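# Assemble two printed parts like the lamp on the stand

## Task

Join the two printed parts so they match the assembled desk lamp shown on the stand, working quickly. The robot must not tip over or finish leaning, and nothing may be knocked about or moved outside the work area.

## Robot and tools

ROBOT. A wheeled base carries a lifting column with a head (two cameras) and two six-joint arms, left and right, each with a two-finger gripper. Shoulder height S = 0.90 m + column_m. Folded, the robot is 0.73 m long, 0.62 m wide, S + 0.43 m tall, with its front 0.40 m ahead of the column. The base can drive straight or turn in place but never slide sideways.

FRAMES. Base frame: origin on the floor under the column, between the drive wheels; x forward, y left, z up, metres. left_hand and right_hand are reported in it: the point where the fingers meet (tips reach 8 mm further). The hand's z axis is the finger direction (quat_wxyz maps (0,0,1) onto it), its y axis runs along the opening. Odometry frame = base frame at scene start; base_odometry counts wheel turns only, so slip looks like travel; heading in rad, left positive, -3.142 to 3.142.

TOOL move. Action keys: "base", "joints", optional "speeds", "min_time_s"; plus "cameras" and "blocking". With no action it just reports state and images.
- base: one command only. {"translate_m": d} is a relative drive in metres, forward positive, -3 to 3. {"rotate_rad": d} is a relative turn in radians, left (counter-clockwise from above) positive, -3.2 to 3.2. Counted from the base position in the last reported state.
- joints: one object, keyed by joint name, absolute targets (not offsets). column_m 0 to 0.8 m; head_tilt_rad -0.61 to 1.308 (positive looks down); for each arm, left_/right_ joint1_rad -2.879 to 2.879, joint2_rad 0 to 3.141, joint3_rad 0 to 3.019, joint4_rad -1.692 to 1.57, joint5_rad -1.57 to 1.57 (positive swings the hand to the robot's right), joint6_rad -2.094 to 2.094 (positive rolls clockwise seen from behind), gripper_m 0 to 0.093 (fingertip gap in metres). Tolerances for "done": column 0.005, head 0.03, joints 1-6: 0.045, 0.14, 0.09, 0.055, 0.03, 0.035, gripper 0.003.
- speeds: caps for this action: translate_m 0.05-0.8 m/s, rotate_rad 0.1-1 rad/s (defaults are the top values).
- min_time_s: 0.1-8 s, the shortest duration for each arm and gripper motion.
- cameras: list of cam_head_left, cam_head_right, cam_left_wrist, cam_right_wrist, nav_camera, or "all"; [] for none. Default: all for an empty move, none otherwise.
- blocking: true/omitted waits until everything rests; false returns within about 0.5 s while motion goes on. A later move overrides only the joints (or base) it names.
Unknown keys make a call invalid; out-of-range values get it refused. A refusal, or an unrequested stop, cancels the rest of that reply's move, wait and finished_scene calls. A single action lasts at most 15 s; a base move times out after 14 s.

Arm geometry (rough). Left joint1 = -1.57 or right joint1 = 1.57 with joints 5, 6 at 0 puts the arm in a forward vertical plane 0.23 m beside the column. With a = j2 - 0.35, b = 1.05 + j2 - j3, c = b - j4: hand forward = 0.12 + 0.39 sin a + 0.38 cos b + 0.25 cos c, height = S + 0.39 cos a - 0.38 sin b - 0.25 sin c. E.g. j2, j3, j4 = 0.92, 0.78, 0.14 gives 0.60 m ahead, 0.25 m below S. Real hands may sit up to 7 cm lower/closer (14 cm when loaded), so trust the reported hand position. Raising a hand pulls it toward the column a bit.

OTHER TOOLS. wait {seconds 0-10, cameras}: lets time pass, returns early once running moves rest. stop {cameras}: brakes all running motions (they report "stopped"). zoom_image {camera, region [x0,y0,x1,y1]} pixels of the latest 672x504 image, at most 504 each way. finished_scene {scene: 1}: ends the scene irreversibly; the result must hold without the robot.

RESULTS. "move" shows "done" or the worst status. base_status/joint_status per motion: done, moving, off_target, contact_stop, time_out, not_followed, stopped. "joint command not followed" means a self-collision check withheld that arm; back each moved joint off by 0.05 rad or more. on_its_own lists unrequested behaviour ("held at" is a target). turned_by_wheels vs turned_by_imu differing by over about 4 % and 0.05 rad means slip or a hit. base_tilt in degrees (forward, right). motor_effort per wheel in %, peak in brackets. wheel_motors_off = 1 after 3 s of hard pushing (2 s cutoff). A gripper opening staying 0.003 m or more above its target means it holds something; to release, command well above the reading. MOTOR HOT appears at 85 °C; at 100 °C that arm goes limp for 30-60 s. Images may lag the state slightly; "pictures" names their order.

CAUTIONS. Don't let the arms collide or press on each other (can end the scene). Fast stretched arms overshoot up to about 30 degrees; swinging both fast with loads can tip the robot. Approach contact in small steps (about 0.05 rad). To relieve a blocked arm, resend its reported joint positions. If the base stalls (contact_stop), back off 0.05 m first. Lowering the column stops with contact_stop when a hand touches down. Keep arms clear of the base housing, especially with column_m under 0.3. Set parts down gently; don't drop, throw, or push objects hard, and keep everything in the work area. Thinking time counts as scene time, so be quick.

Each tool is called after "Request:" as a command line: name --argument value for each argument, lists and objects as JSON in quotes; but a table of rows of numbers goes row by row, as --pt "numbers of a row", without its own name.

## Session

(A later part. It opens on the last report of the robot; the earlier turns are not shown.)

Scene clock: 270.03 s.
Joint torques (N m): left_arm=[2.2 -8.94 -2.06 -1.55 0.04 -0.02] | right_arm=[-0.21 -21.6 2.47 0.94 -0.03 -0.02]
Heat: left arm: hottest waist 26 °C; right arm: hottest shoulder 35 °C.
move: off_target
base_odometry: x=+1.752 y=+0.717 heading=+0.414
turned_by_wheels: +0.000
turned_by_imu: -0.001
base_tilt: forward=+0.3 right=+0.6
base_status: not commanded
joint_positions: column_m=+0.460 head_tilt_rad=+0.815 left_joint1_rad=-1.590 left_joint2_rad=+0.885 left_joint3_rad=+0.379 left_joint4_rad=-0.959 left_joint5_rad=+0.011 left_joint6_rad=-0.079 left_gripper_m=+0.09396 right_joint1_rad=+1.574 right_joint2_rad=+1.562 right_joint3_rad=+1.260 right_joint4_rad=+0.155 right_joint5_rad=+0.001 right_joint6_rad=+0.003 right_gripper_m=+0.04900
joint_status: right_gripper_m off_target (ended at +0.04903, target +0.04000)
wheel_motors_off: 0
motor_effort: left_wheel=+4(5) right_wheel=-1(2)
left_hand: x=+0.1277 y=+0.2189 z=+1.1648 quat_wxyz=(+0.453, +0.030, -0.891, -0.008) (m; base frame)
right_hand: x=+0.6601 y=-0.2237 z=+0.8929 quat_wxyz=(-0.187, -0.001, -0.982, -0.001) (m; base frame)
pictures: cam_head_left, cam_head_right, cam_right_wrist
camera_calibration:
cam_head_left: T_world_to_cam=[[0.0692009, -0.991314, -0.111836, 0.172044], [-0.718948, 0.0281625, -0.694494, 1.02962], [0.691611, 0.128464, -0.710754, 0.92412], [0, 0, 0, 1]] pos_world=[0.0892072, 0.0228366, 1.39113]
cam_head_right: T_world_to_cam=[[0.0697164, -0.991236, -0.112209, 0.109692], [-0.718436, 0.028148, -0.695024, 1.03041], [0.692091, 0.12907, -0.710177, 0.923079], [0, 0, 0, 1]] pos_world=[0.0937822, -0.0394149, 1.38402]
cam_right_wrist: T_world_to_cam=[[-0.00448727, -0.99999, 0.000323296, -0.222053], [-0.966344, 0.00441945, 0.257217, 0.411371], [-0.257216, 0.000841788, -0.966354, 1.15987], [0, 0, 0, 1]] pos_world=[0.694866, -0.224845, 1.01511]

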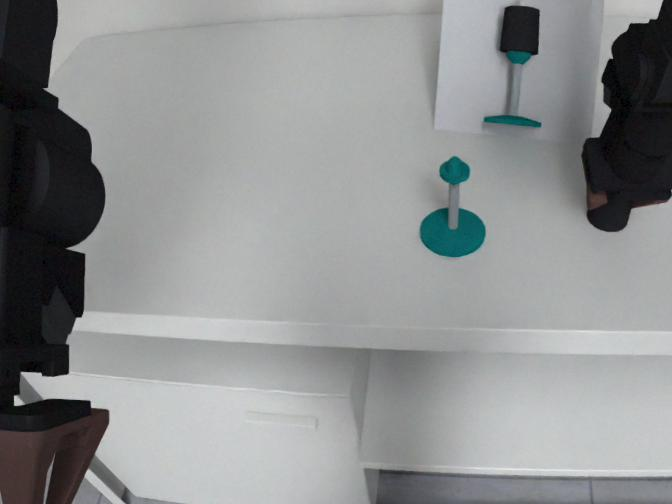

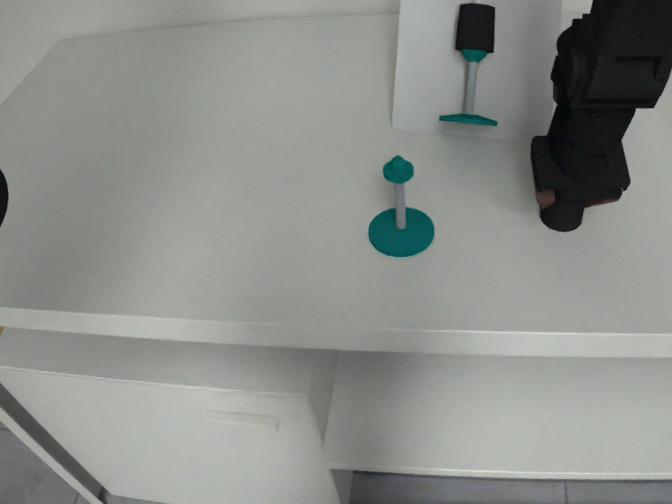

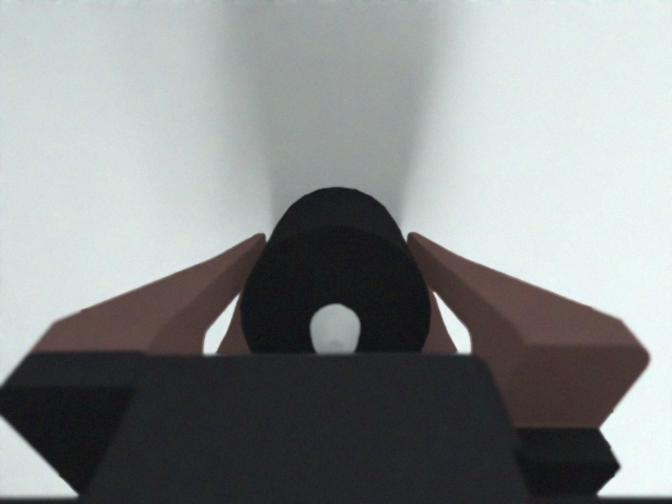

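Request:
move --joints '{"column_m": 0.63, "head_tilt_rad": 0.85}' --cameras '["cam_head_left","cam_head_right","cam_right_wrist"]'

Scene clock: 275.70 s.
Joint torques (N m): left_arm=[2.14 -8.88 -2.03 -1.55 0.03 -0.03] | right_arm=[-0.62 -21.6 2.44 0.8 0 0]
Heat: left arm: hottest waist 26 °C; right arm: hottest shoulder 35 °C.
move: done
base_odometry: x=+1.752 y=+0.717 heading=+0.414
turned_by_wheels: +0.000
turned_by_imu: -0.001
base_tilt: forward=+0.4 right=+0.6
base_status: not commanded
joint_positions: column_m=+0.630 head_tilt_rad=+0.851 left_joint1_rad=-1.590 left_joint2_rad=+0.885 left_joint3_rad=+0.379 left_joint4_rad=-0.959 left_joint5_rad=+0.011 left_joint6_rad=-0.079 left_gripper_m=+0.09396 right_joint1_rad=+1.574 right_joint2_rad=+1.562 right_joint3_rad=+1.260 right_joint4_rad=+0.155 right_joint5_rad=+0.001 right_joint6_rad=+0.003 right_gripper_m=+0.04899
joint_status: all done
wheel_motors_off: 0
motor_effort: left_wheel=+3(6) right_wheel=-1(2)
left_hand: x=+0.1277 y=+0.2189 z=+1.3347 quat_wxyz=(+0.453, +0.030, -0.891, -0.008) (m; base frame)
right_hand: x=+0.6599 y=-0.2237 z=+1.0626 quat_wxyz=(-0.187, -0.001, -0.982, -0.001) (m; base frame)
pictures: cam_head_left, cam_head_right, cam_right_wrist
camera_calibration:
cam_head_left: T_world_to_cam=[[0.0650754, -0.991315, -0.114283, 0.195196], [-0.743792, 0.0281624, -0.667817, 1.10573], [0.665236, 0.128462, -0.735499, 1.08612], [0, 0, 0, 1]] pos_world=[0.0872091, 0.0228366, 1.55957]
cam_head_right: T_world_to_cam=[[0.0655771, -0.991236, -0.114675, 0.132948], [-0.7433, 0.0281478, -0.668366, 1.10665], [0.665736, 0.129067, -0.73494, 1.08508], [0, 0, 0, 1]] pos_world=[0.0914763, -0.0394149, 1.55236]
cam_right_wrist: T_world_to_cam=[[-0.00448765, -0.99999, 0.000324718, -0.22211], [-0.966262, 0.00441991, 0.257522, 0.367208], [-0.257521, 0.000841905, -0.966272, 1.32395], [0, 0, 0, 1]] pos_world=[0.694767, -0.224845, 1.18481]

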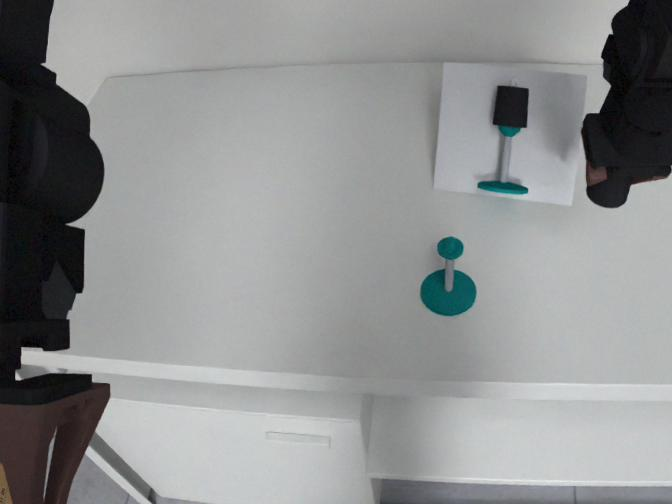

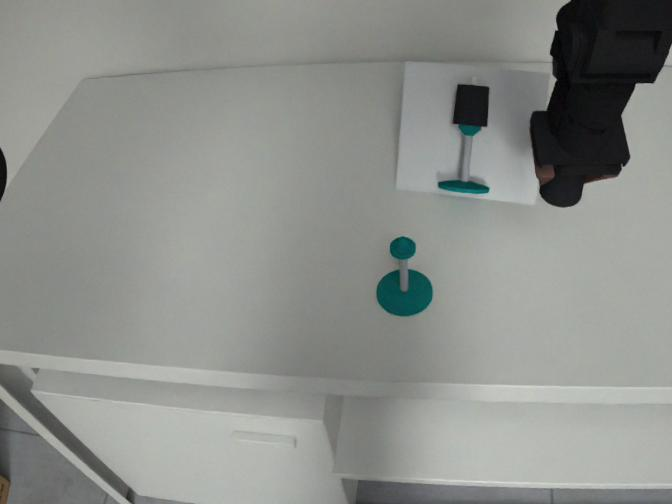

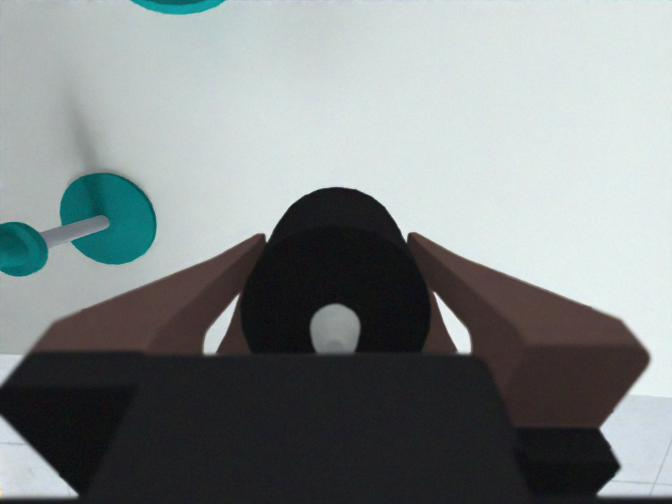

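Request:
move --base '{"translate_m": -0.0536}' --speeds '{"translate_m": 0.15}'

Request:
move --base '{"rotate_rad": 0.286}' --speeds '{"rotate_rad": 0.3}' --joints '{"head_tilt_rad": 0.82}' --cameras '["cam_head_left","cam_head_right","cam_right_wrist","nav_camera"]'

Scene clock: 290.40 s.
Joint torques (N m): left_arm=[2.14 -8.88 -2.02 -1.58 0.04 -0.02] | right_arm=[-0.38 -21.6 2.5 0.76 -0.02 0.01]
Heat: left arm: hottest waist 26 °C; right arm: hottest shoulder 35 °C.
move: done
base_odometry: x=+1.703 y=+0.696 heading=+0.412
turned_by_wheels: -0.001
turned_by_imu: -0.002
base_tilt: forward=+0.2 right=+0.5
base_status: done
joint_positions: column_m=+0.630 head_tilt_rad=+0.852 left_joint1_rad=-1.590 left_joint2_rad=+0.885 left_joint3_rad=+0.378 left_joint4_rad=-0.959 left_joint5_rad=+0.011 left_joint6_rad=-0.079 left_gripper_m=+0.09396 right_joint1_rad=+1.574 right_joint2_rad=+1.562 right_joint3_rad=+1.260 right_joint4_rad=+0.155 right_joint5_rad=+0.001 right_joint6_rad=+0.003 right_gripper_m=+0.04899
joint_status: not commanded
wheel_motors_off: 0
motor_effort: left_wheel=+0(51) right_wheel=-1(31)
left_hand: x=+0.1271 y=+0.2189 z=+1.3349 quat_wxyz=(+0.454, +0.030, -0.891, -0.008) (m; base frame)
right_hand: x=+0.6599 y=-0.2237 z=+1.0626 quat_wxyz=(-0.187, -0.001, -0.982, -0.001) (m; base frame)
pictures: none

Scene clock: 291.97 s.
Joint torques (N m): left_arm=[2.2 -8.88 -1.94 -1.57 0.03 -0.02] | right_arm=[0.32 -21.42 2.56 0.84 0.01 -0.03]
Heat: left arm: hottest waist 26 °C; right arm: hottest shoulder 35 °C.
move: done
base_odometry: x=+1.703 y=+0.696 heading=+0.698
turned_by_wheels: +0.285
turned_by_imu: +0.279
base_tilt: forward=+0.2 right=+0.6
base_status: done
joint_positions: column_m=+0.630 head_tilt_rad=+0.836 left_joint1_rad=-1.590 left_joint2_rad=+0.885 left_joint3_rad=+0.378 left_joint4_rad=-0.959 left_joint5_rad=+0.011 left_joint6_rad=-0.079 left_gripper_m=+0.09396 right_joint1_rad=+1.571 right_joint2_rad=+1.562 right_joint3_rad=+1.260 right_joint4_rad=+0.155 right_joint5_rad=+0.001 right_joint6_rad=+0.003 right_gripper_m=+0.04899
joint_status: all done
wheel_motors_off: 0
motor_effort: left_wheel=-1(41) right_wheel=+0(25)
left_hand: x=+0.1271 y=+0.2188 z=+1.3349 quat_wxyz=(+0.454, +0.030, -0.891, -0.008) (m; base frame)
right_hand: x=+0.6599 y=-0.2253 z=+1.0626 quat_wxyz=(-0.187, -0.002, -0.982, +0.000) (m; base frame)
pictures: cam_head_left, cam_head_right, cam_right_wrist, nav_camera
camera_calibration:
cam_head_left: T_world_to_cam=[[0.0668564, -0.991315, -0.11325, 0.193447], [-0.733307, 0.0281508, -0.679315, 1.12387], [0.676603, 0.128464, -0.725055, 1.06872], [0, 0, 0, 1]] pos_world=[0.0881081, 0.0228366, 1.56025]
cam_head_right: T_world_to_cam=[[0.0673641, -0.991236, -0.113634, 0.131178], [-0.732806, 0.0281362, -0.679856, 1.12472], [0.677095, 0.129069, -0.724488, 1.06763], [0, 0, 0, 1]] pos_world=[0.0924786, -0.0394149, 1.55304]
cam_right_wrist: T_world_to_cam=[[-0.00561759, -0.999981, 0.00236772, -0.225141], [-0.966261, 0.00603785, 0.257493, 0.367611], [-0.257503, -0.000841342, -0.966277, 1.32357], [0, 0, 0, 1]] pos_world=[0.694766, -0.226243, 1.18481]

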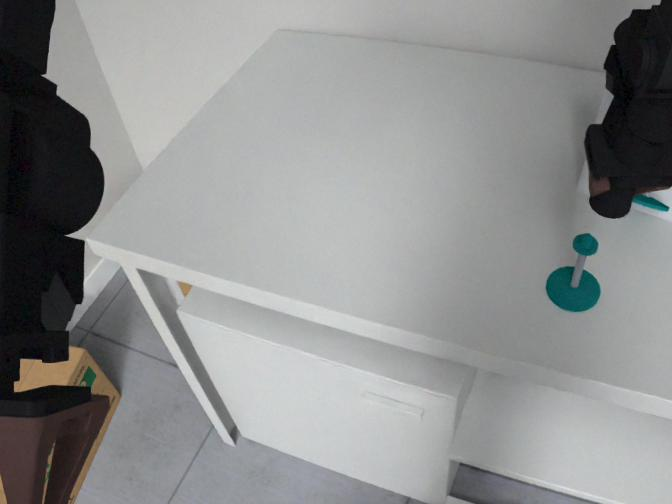

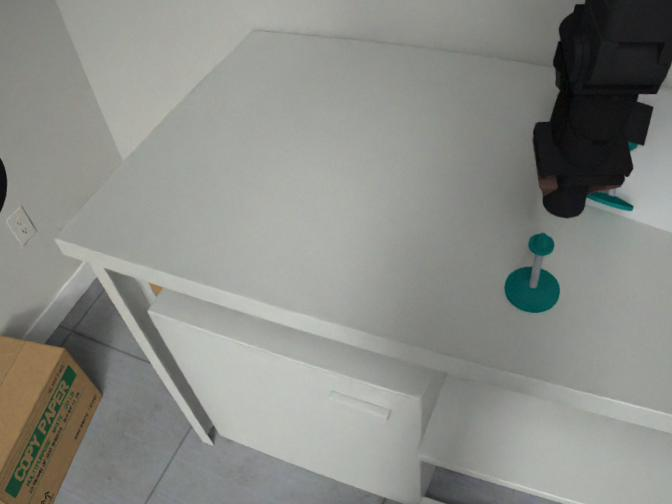

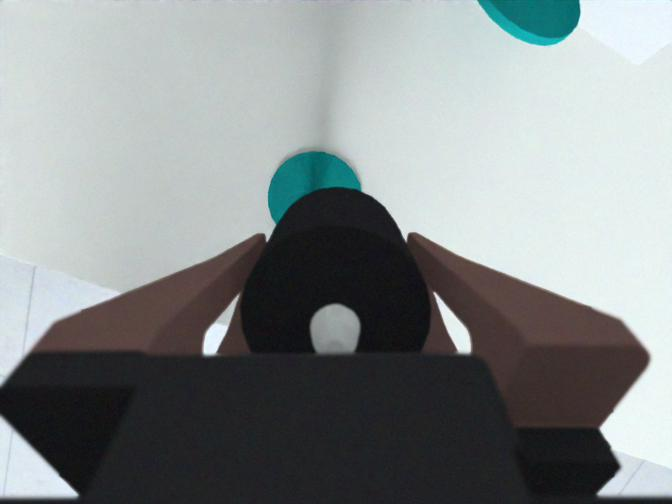

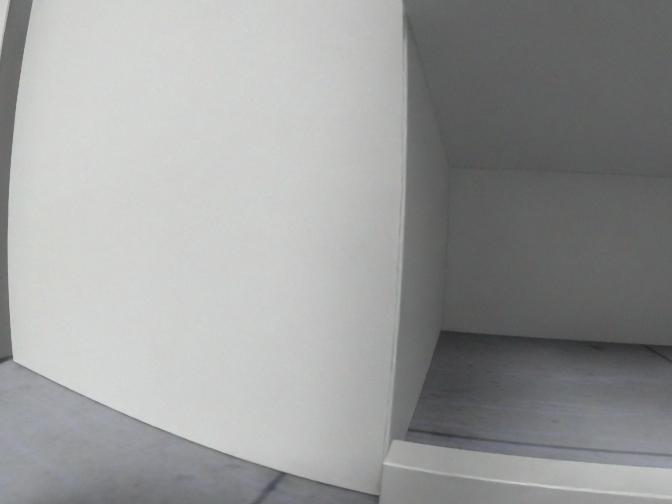

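Request:
move --base '{"rotate_rad": 0.026}' --joints '{"column_m": 0.6}' --cameras '["cam_head_left","cam_head_right","cam_right_wrist"]'

Request:
zoom_image --camera "cam_head_left" --region '[510, 150, 672, 312]'

Request:
zoom_image --camera "cam_head_right" --region '[470, 150, 632, 312]'

Scene clock: 316.03 s.
Joint torques (N m): left_arm=[1.96 -8.88 -1.96 -1.57 0.03 -0.02] | right_arm=[0.15 -21.77 2.48 0.92 0.01 -0.06]
Heat: left arm: hottest waist 26 °C; right arm: hottest shoulder 35 °C.
move: done
base_odometry: x=+1.703 y=+0.696 heading=+0.723
turned_by_wheels: +0.025
turned_by_imu: +0.024
base_tilt: forward=+0.2 right=+0.6
base_status: done
joint_positions: column_m=+0.600 head_tilt_rad=+0.835 left_joint1_rad=-1.590 left_joint2_rad=+0.885 left_joint3_rad=+0.378 left_joint4_rad=-0.959 left_joint5_rad=+0.011 left_joint6_rad=-0.079 left_gripper_m=+0.09396 right_joint1_rad=+1.573 right_joint2_rad=+1.562 right_joint3_rad=+1.260 right_joint4_rad=+0.155 right_joint5_rad=+0.001 right_joint6_rad=+0.003 right_gripper_m=+0.04899
joint_status: all done
wheel_motors_off: 0
motor_effort: left_wheel=-4(30) right_wheel=+1(24)
left_hand: x=+0.1271 y=+0.2188 z=+1.3050 quat_wxyz=(+0.454, +0.030, -0.891, -0.008) (m; base frame)
right_hand: x=+0.6599 y=-0.2239 z=+1.0327 quat_wxyz=(-0.187, -0.001, -0.982, -0.001) (m; base frame)
pictures: cam_head_left, cam_head_right, cam_right_wrist
camera_calibration:
cam_head_left: T_world_to_cam=[[0.0669058, -0.991314, -0.113224, 0.190016], [-0.733016, 0.0281518, -0.679628, 1.10401], [0.676913, 0.128466, -0.724766, 1.04657], [0, 0, 0, 1]] pos_world=[0.0881081, 0.0228366, 1.53035]
cam_head_right: T_world_to_cam=[[0.0674136, -0.991236, -0.113607, 0.127736], [-0.732515, 0.0281372, -0.680169, 1.10484], [0.677404, 0.129072, -0.724199, 1.0455], [0, 0, 0, 1]] pos_world=[0.0924787, -0.0394149, 1.52314]
cam_right_wrist: T_world_to_cam=[[-0.00446494, -0.99999, 0.0000093042, -0.221852], [-0.966263, 0.00431675, 0.257523, 0.374884], [-0.25752, 0.00114083, -0.966272, 1.29513], [0, 0, 0, 1]] pos_world=[0.694767, -0.224946, 1.15491]

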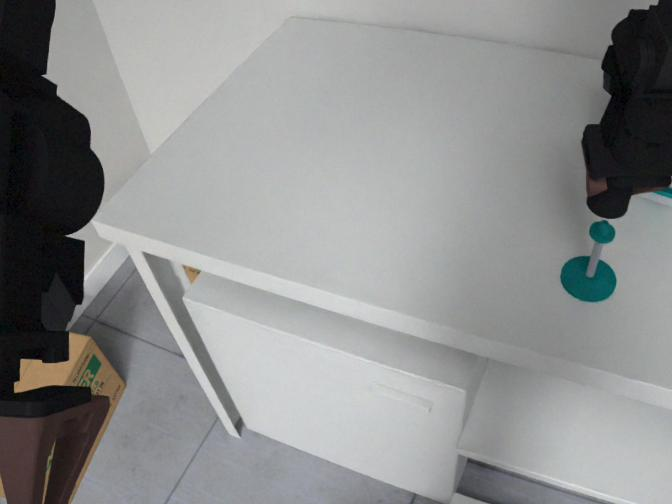

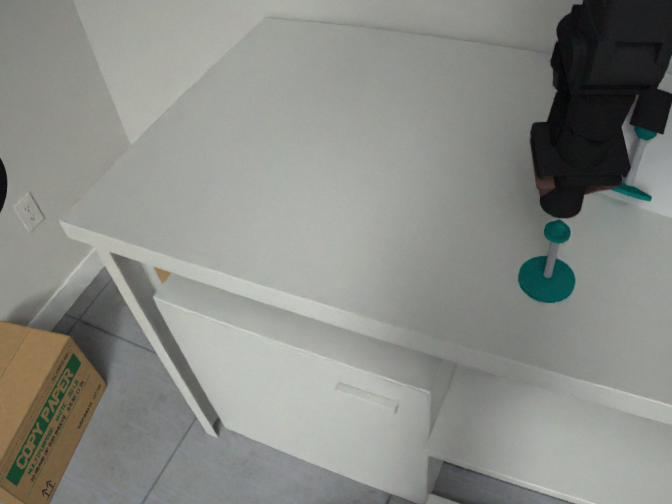

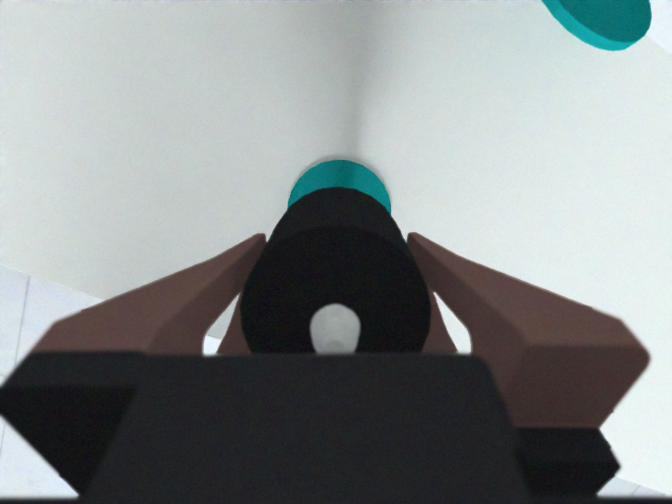

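Scaled by 3.111 from the camera's 672x504 image, which has a finer 960x720 frame.

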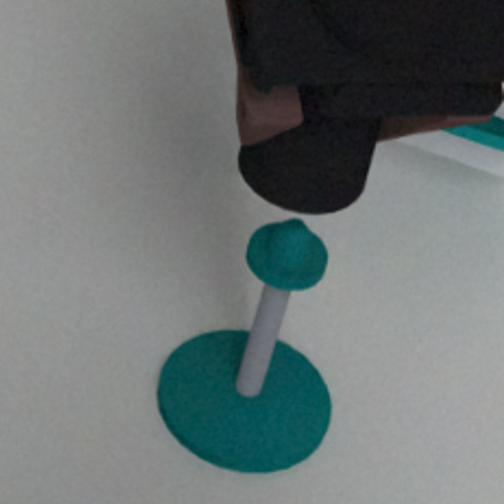

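Scaled by 3.111 from the camera's 672x504 image, which has a finer 960x720 frame.

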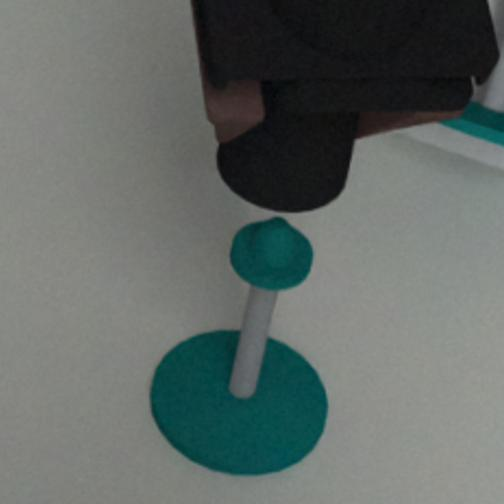

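Request:
move --joints '{"column_m": 0.577}' --cameras '["cam_head_left","cam_head_right","cam_right_wrist"]'

Request:
zoom_image --camera "cam_head_left" --region '[540, 140, 660, 260]'

Request:
zoom_image --camera "cam_head_right" --region '[490, 140, 610, 260]'

Scene clock: 340.00 s.
Joint torques (N m): left_arm=[2.08 -8.94 -1.94 -1.55 0.03 -0.02] | right_arm=[-0.26 -21.3 2.44 0.83 -0.02 -0.08]
Heat: left arm: hottest waist 26 °C; right arm: hottest shoulder 35 °C.
move: done
base_odometry: x=+1.703 y=+0.696 heading=+0.723
turned_by_wheels: +0.000
turned_by_imu: -0.001
base_tilt: forward=+0.2 right=+0.5
base_status: not commanded
joint_positions: column_m=+0.577 head_tilt_rad=+0.835 left_joint1_rad=-1.590 left_joint2_rad=+0.885 left_joint3_rad=+0.378 left_joint4_rad=-0.959 left_joint5_rad=+0.011 left_joint6_rad=-0.079 left_gripper_m=+0.09396 right_joint1_rad=+1.573 right_joint2_rad=+1.562 right_joint3_rad=+1.260 right_joint4_rad=+0.155 right_joint5_rad=+0.001 right_joint6_rad=+0.003 right_gripper_m=+0.04899
joint_status: all done
wheel_motors_off: 0
motor_effort: left_wheel=-6(7) right_wheel=+2(2)
left_hand: x=+0.1271 y=+0.2188 z=+1.2821 quat_wxyz=(+0.454, +0.030, -0.891, -0.008) (m; base frame)
right_hand: x=+0.6599 y=-0.2239 z=+1.0097 quat_wxyz=(-0.187, -0.001, -0.982, -0.001) (m; base frame)
pictures: cam_head_left, cam_head_right, cam_right_wrist
camera_calibration:
cam_head_left: T_world_to_cam=[[0.0669058, -0.991314, -0.113224, 0.187412], [-0.733016, 0.0281518, -0.679628, 1.08838], [0.676913, 0.128466, -0.724766, 1.0299], [0, 0, 0, 1]] pos_world=[0.0881081, 0.0228366, 1.50735]
cam_head_right: T_world_to_cam=[[0.0674136, -0.991236, -0.113607, 0.125134], [-0.732515, 0.0281372, -0.680169, 1.08927], [0.677404, 0.129072, -0.724199, 1.02891], [0, 0, 0, 1]] pos_world=[0.0924787, -0.0394149, 1.50024]
cam_right_wrist: T_world_to_cam=[[-0.00446494, -0.99999, 0.0000093042, -0.221852], [-0.966263, 0.00431675, 0.257523, 0.380807], [-0.25752, 0.00114083, -0.966272, 1.2729], [0, 0, 0, 1]] pos_world=[0.694767, -0.224946, 1.13191]

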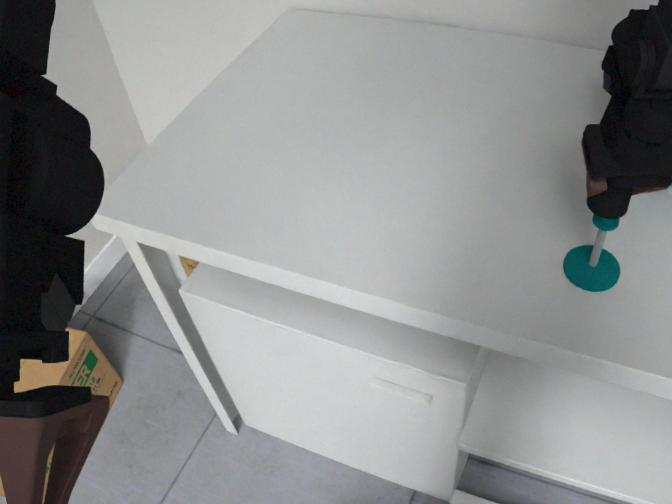

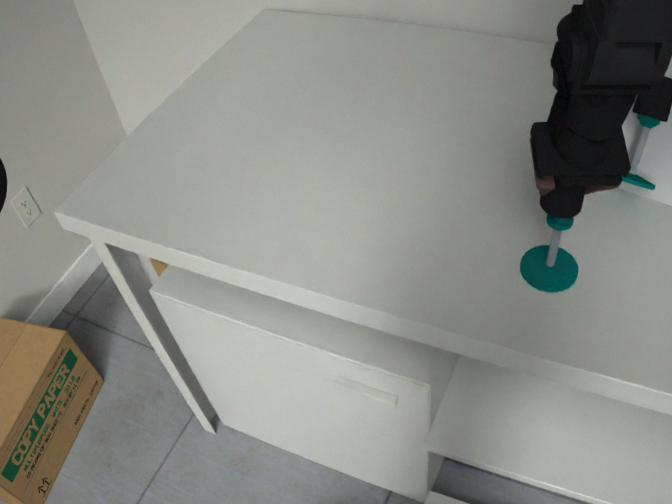

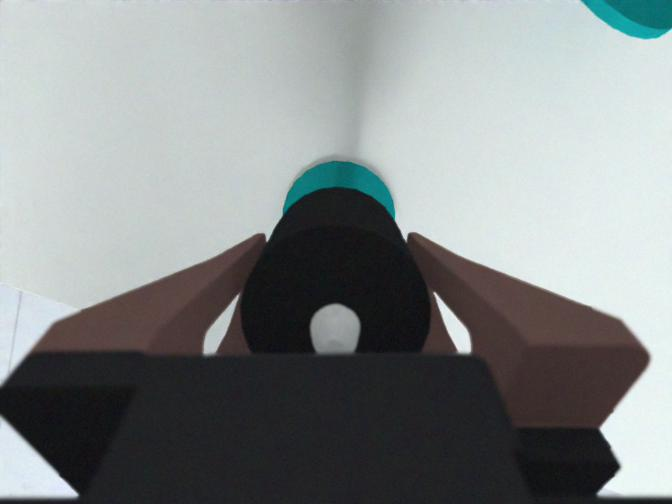

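Scaled by 4.200 from the camera's 672x504 image, which has a finer 960x720 frame.

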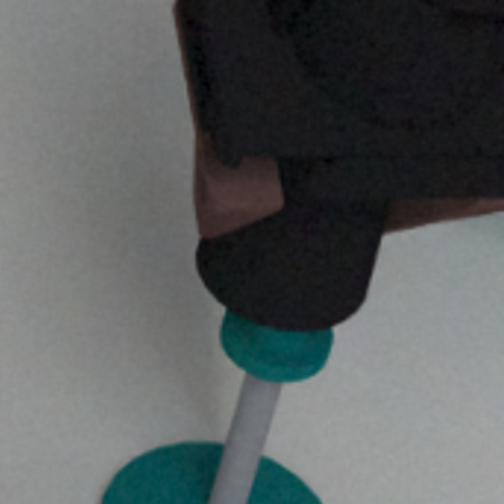

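Scaled by 4.200 from the camera's 672x504 image, which has a finer 960x720 frame.

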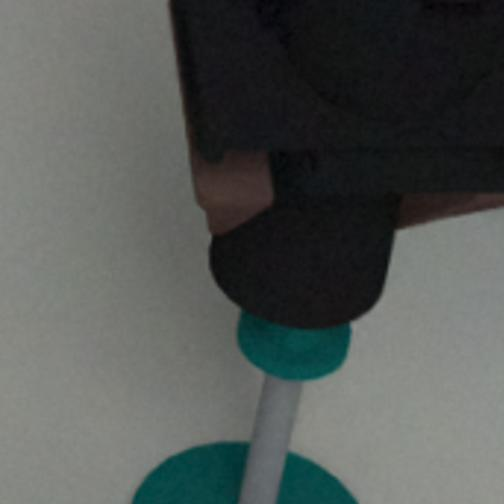

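Request:
move --base '{"rotate_rad": -0.007}'

Request:
move --base '{"translate_m": -0.004}' --cameras '["cam_head_left","cam_head_right","cam_right_wrist"]'

Request:
zoom_image --camera "cam_head_left" --region '[540, 140, 660, 260]'

Request:
zoom_image --camera "cam_head_right" --region '[490, 140, 610, 260]'

Request:
zoom_image --camera "cam_right_wrist" --region '[230, 120, 440, 330]'

Scene clock: 357.63 s.
Joint torques (N m): left_arm=[2.2 -8.94 -2.02 -1.55 0.03 -0.02] | right_arm=[-0.26 -21.54 2.54 0.77 -0.04 -0.03]
Heat: left arm: hottest waist 26 °C; right arm: hottest shoulder 35 °C.
move: done
base_odometry: x=+1.703 y=+0.696 heading=+0.716
turned_by_wheels: -0.007
turned_by_imu: -0.008
base_tilt: forward=+0.3 right=+0.5
base_status: done
joint_positions: column_m=+0.577 head_tilt_rad=+0.835 left_joint1_rad=-1.590 left_joint2_rad=+0.885 left_joint3_rad=+0.378 left_joint4_rad=-0.959 left_joint5_rad=+0.011 left_joint6_rad=-0.079 left_gripper_m=+0.09396 right_joint1_rad=+1.570 right_joint2_rad=+1.562 right_joint3_rad=+1.260 right_joint4_rad=+0.155 right_joint5_rad=+0.001 right_joint6_rad=+0.003 right_gripper_m=+0.04899
joint_status: not commanded
wheel_motors_off: 0
motor_effort: left_wheel=+1(10) right_wheel=+1(14)
left_hand: x=+0.1271 y=+0.2188 z=+1.2821 quat_wxyz=(+0.454, +0.030, -0.891, -0.008) (m; base frame)
right_hand: x=+0.6599 y=-0.2261 z=+1.0097 quat_wxyz=(-0.187, -0.002, -0.982, +0.001) (m; base frame)
pictures: none

Scene clock: 358.43 s.
Joint torques (N m): left_arm=[2.08 -8.82 -1.81 -1.55 0.03 -0.02] | right_arm=[0.44 -20.89 2.73 1.09 0.01 -0.02]
Heat: left arm: hottest waist 26 °C; right arm: hottest shoulder 35 °C.
move: done
base_odometry: x=+1.701 y=+0.694 heading=+0.716
turned_by_wheels: +0.000
turned_by_imu: +0.000
base_tilt: forward=+0.3 right=+0.6
base_status: done
joint_positions: column_m=+0.577 head_tilt_rad=+0.835 left_joint1_rad=-1.590 left_joint2_rad=+0.884 left_joint3_rad=+0.375 left_joint4_rad=-0.959 left_joint5_rad=+0.011 left_joint6_rad=-0.079 left_gripper_m=+0.09396 right_joint1_rad=+1.570 right_joint2_rad=+1.563 right_joint3_rad=+1.257 right_joint4_rad=+0.155 right_joint5_rad=+0.001 right_joint6_rad=+0.003 right_gripper_m=+0.04899
joint_status: not commanded
wheel_motors_off: 0
motor_effort: left_wheel=+0(40) right_wheel=-1(40)
left_hand: x=+0.1259 y=+0.2189 z=+1.2826 quat_wxyz=(+0.455, +0.030, -0.890, -0.008) (m; base frame)
right_hand: x=+0.6573 y=-0.2261 z=+1.0085 quat_wxyz=(-0.185, -0.002, -0.983, +0.001) (m; base frame)
pictures: cam_head_left, cam_head_right, cam_right_wrist
camera_calibration:
cam_head_left: T_world_to_cam=[[0.0669552, -0.991314, -0.113198, 0.187368], [-0.732726, 0.0281527, -0.679941, 1.08883], [0.677222, 0.128469, -0.724477, 1.02944], [0, 0, 0, 1]] pos_world=[0.088108, 0.0228366, 1.50735]
cam_head_right: T_world_to_cam=[[0.0674632, -0.991236, -0.113581, 0.12509], [-0.732225, 0.0281382, -0.680482, 1.08971], [0.677714, 0.129074, -0.723909, 1.02845], [0, 0, 0, 1]] pos_world=[0.0924788, -0.0394149, 1.50024]
cam_right_wrist: T_world_to_cam=[[-0.00606074, -0.999977, 0.00302849, -0.226062], [-0.965048, 0.00664249, 0.261988, 0.373765], [-0.262002, -0.0013348, -0.965066, 1.27229], [0, 0, 0, 1]] pos_world=[0.692673, -0.226842, 1.1306]

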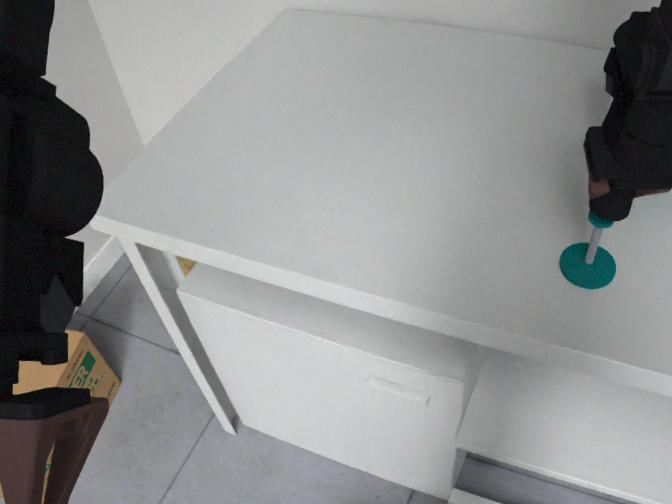

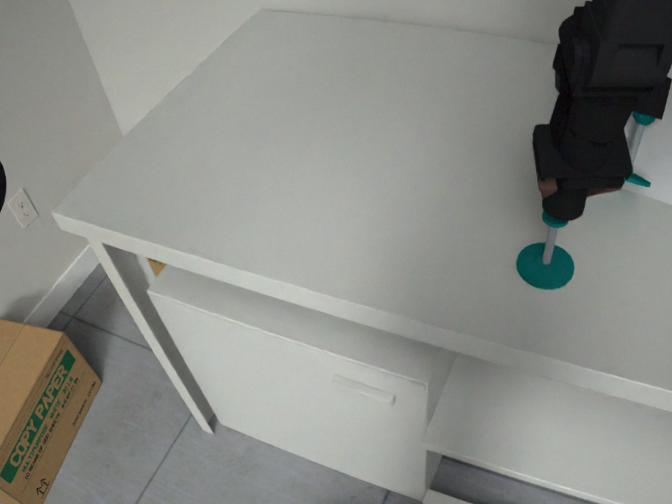

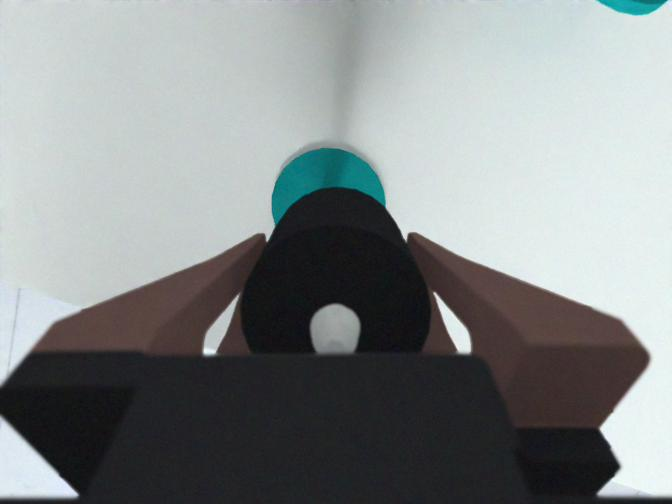

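Scaled by 4.200 from the camera's 672x504 image, which has a finer 960x720 frame.

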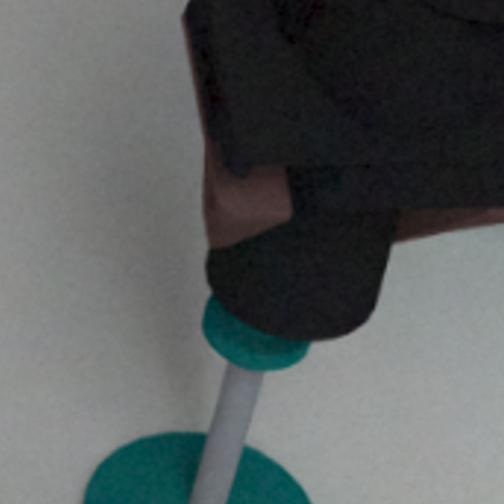

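Scaled by 4.200 from the camera's 672x504 image, which has a finer 960x720 frame.

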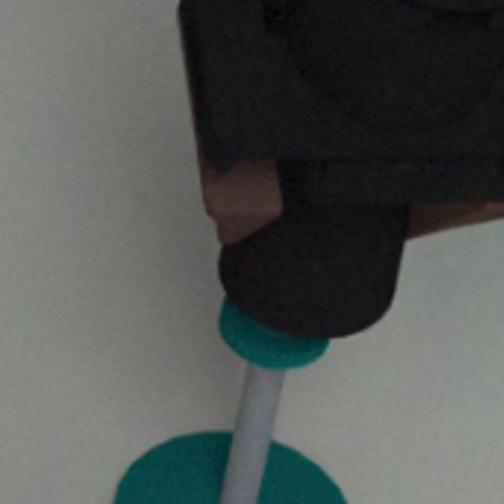

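Scaled by 2.400 from the camera's 672x504 image, which has a finer 960x720 frame.

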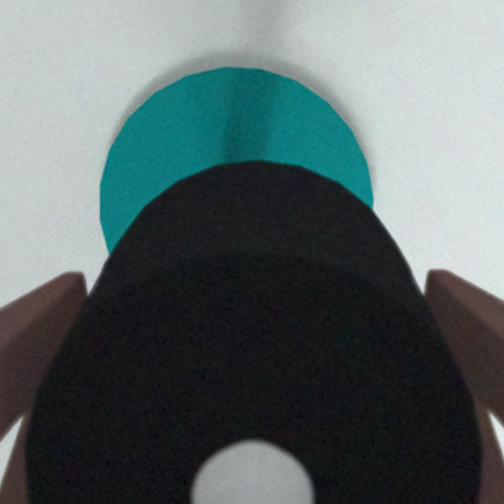

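Request:
move --base '{"translate_m": 0.004}'

Request:
move --base '{"rotate_rad": 0.006}' --cameras '["cam_head_left","cam_head_right","cam_right_wrist"]'

Request:
zoom_image --camera "cam_head_left" --region '[540, 140, 660, 260]'

Request:
zoom_image --camera "cam_head_right" --region '[490, 140, 610, 260]'

Request:
zoom_image --camera "cam_right_wrist" --region '[230, 120, 440, 330]'

Scene clock: 378.40 s.
Joint torques (N m): left_arm=[2.14 -8.76 -1.98 -1.55 0.03 -0.02] | right_arm=[-0.67 -21.6 2.41 0.91 -0.03 -0.06]
Heat: left arm: hottest shoulder 26 °C; right arm: hottest shoulder 34 °C.
move: done
base_odometry: x=+1.703 y=+0.696 heading=+0.716
turned_by_wheels: +0.000
turned_by_imu: -0.001
base_tilt: forward=+0.3 right=+0.5
base_status: done
joint_positions: column_m=+0.577 head_tilt_rad=+0.834 left_joint1_rad=-1.590 left_joint2_rad=+0.883 left_joint3_rad=+0.378 left_joint4_rad=-0.959 left_joint5_rad=+0.011 left_joint6_rad=-0.079 left_gripper_m=+0.09396 right_joint1_rad=+1.570 right_joint2_rad=+1.564 right_joint3_rad=+1.259 right_joint4_rad=+0.155 right_joint5_rad=+0.001 right_joint6_rad=+0.003 right_gripper_m=+0.04899
joint_status: not commanded
wheel_motors_off: 0
motor_effort: left_wheel=+0(32) right_wheel=+1(50)
left_hand: x=+0.1274 y=+0.2188 z=+1.2821 quat_wxyz=(+0.453, +0.030, -0.891, -0.008) (m; base frame)
right_hand: x=+0.6585 y=-0.2261 z=+1.0086 quat_wxyz=(-0.186, -0.002, -0.983, +0.001) (m; base frame)
pictures: none

Scene clock: 378.93 s.
Joint torques (N m): left_arm=[2.08 -8.76 -1.92 -1.57 0.03 -0.02] | right_arm=[0.26 -22.53 2.41 0.81 -0.03 -0.06]
Heat: left arm: hottest shoulder 26 °C; right arm: hottest shoulder 34 °C.
move: done
base_odometry: x=+1.703 y=+0.696 heading=+0.722
turned_by_wheels: +0.006
turned_by_imu: +0.006
base_tilt: forward=+0.3 right=+0.5
base_status: done
joint_positions: column_m=+0.577 head_tilt_rad=+0.834 left_joint1_rad=-1.590 left_joint2_rad=+0.883 left_joint3_rad=+0.378 left_joint4_rad=-0.959 left_joint5_rad=+0.011 left_joint6_rad=-0.079 left_gripper_m=+0.09396 right_joint1_rad=+1.571 right_joint2_rad=+1.564 right_joint3_rad=+1.259 right_joint4_rad=+0.155 right_joint5_rad=+0.001 right_joint6_rad=+0.003 right_gripper_m=+0.04899
joint_status: not commanded
wheel_motors_off: 0
motor_effort: left_wheel=-2(18) right_wheel=+0(22)
left_hand: x=+0.1274 y=+0.2189 z=+1.2821 quat_wxyz=(+0.453, +0.030, -0.891, -0.008) (m; base frame)
right_hand: x=+0.6585 y=-0.2257 z=+1.0086 quat_wxyz=(-0.186, -0.002, -0.983, +0.000) (m; base frame)
pictures: cam_head_left, cam_head_right, cam_right_wrist
camera_calibration:
cam_head_left: T_world_to_cam=[[0.0670084, -0.991315, -0.11316, 0.187317], [-0.732385, 0.0281521, -0.680309, 1.08942], [0.677586, 0.128463, -0.724137, 1.02897], [0, 0, 0, 1]] pos_world=[0.088108, 0.0228366, 1.50745]
cam_head_right: T_world_to_cam=[[0.0675166, -0.991236, -0.113542, 0.125027], [-0.731883, 0.0281375, -0.680849, 1.09023], [0.678077, 0.129068, -0.723569, 1.02791], [0, 0, 0, 1]] pos_world=[0.0924789, -0.0394149, 1.50024]
cam_right_wrist: T_world_to_cam=[[-0.00573238, -0.999981, 0.00231072, -0.225275], [-0.965564, 0.0061361, 0.260095, 0.377083], [-0.260104, -0.000740189, -0.96558, 1.27205], [0, 0, 0, 1]] pos_world=[0.69367, -0.226643, 1.13071]

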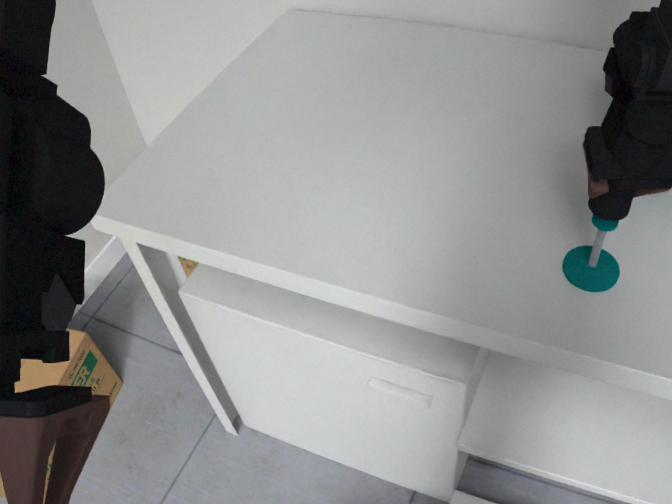

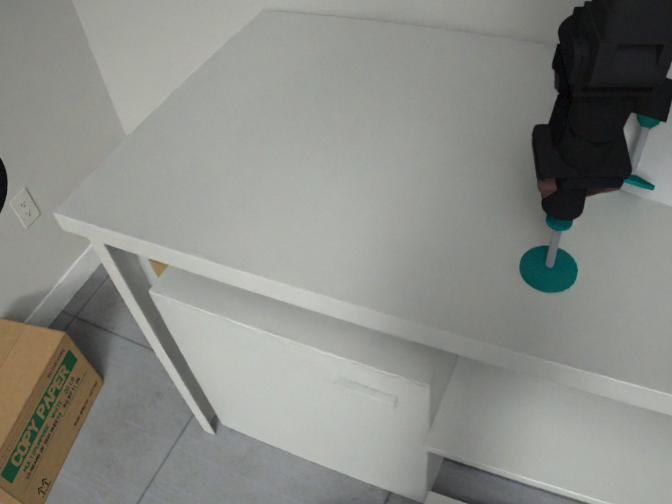

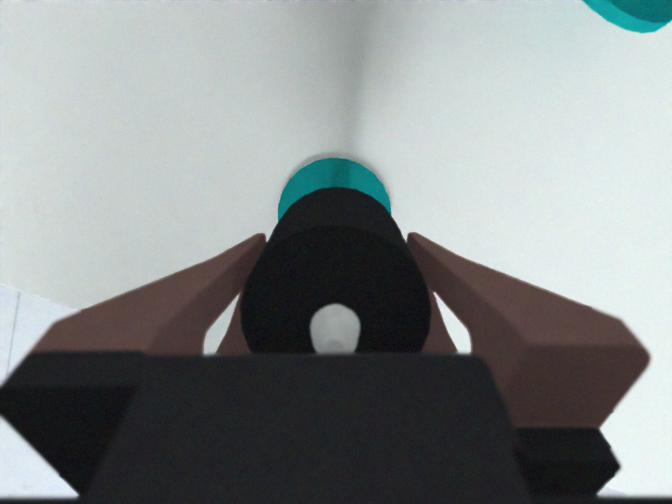

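Scaled by 4.200 from the camera's 672x504 image, which has a finer 960x720 frame.

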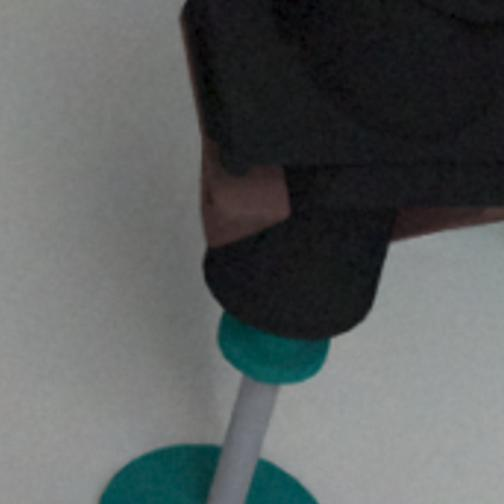

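Scaled by 4.200 from the camera's 672x504 image, which has a finer 960x720 frame.

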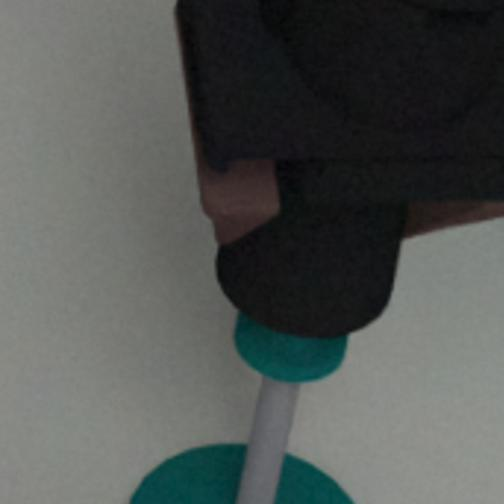

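Scaled by 2.400 from the camera's 672x504 image, which has a finer 960x720 frame.

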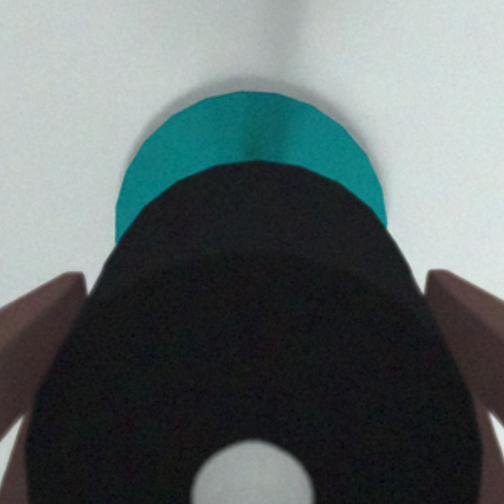

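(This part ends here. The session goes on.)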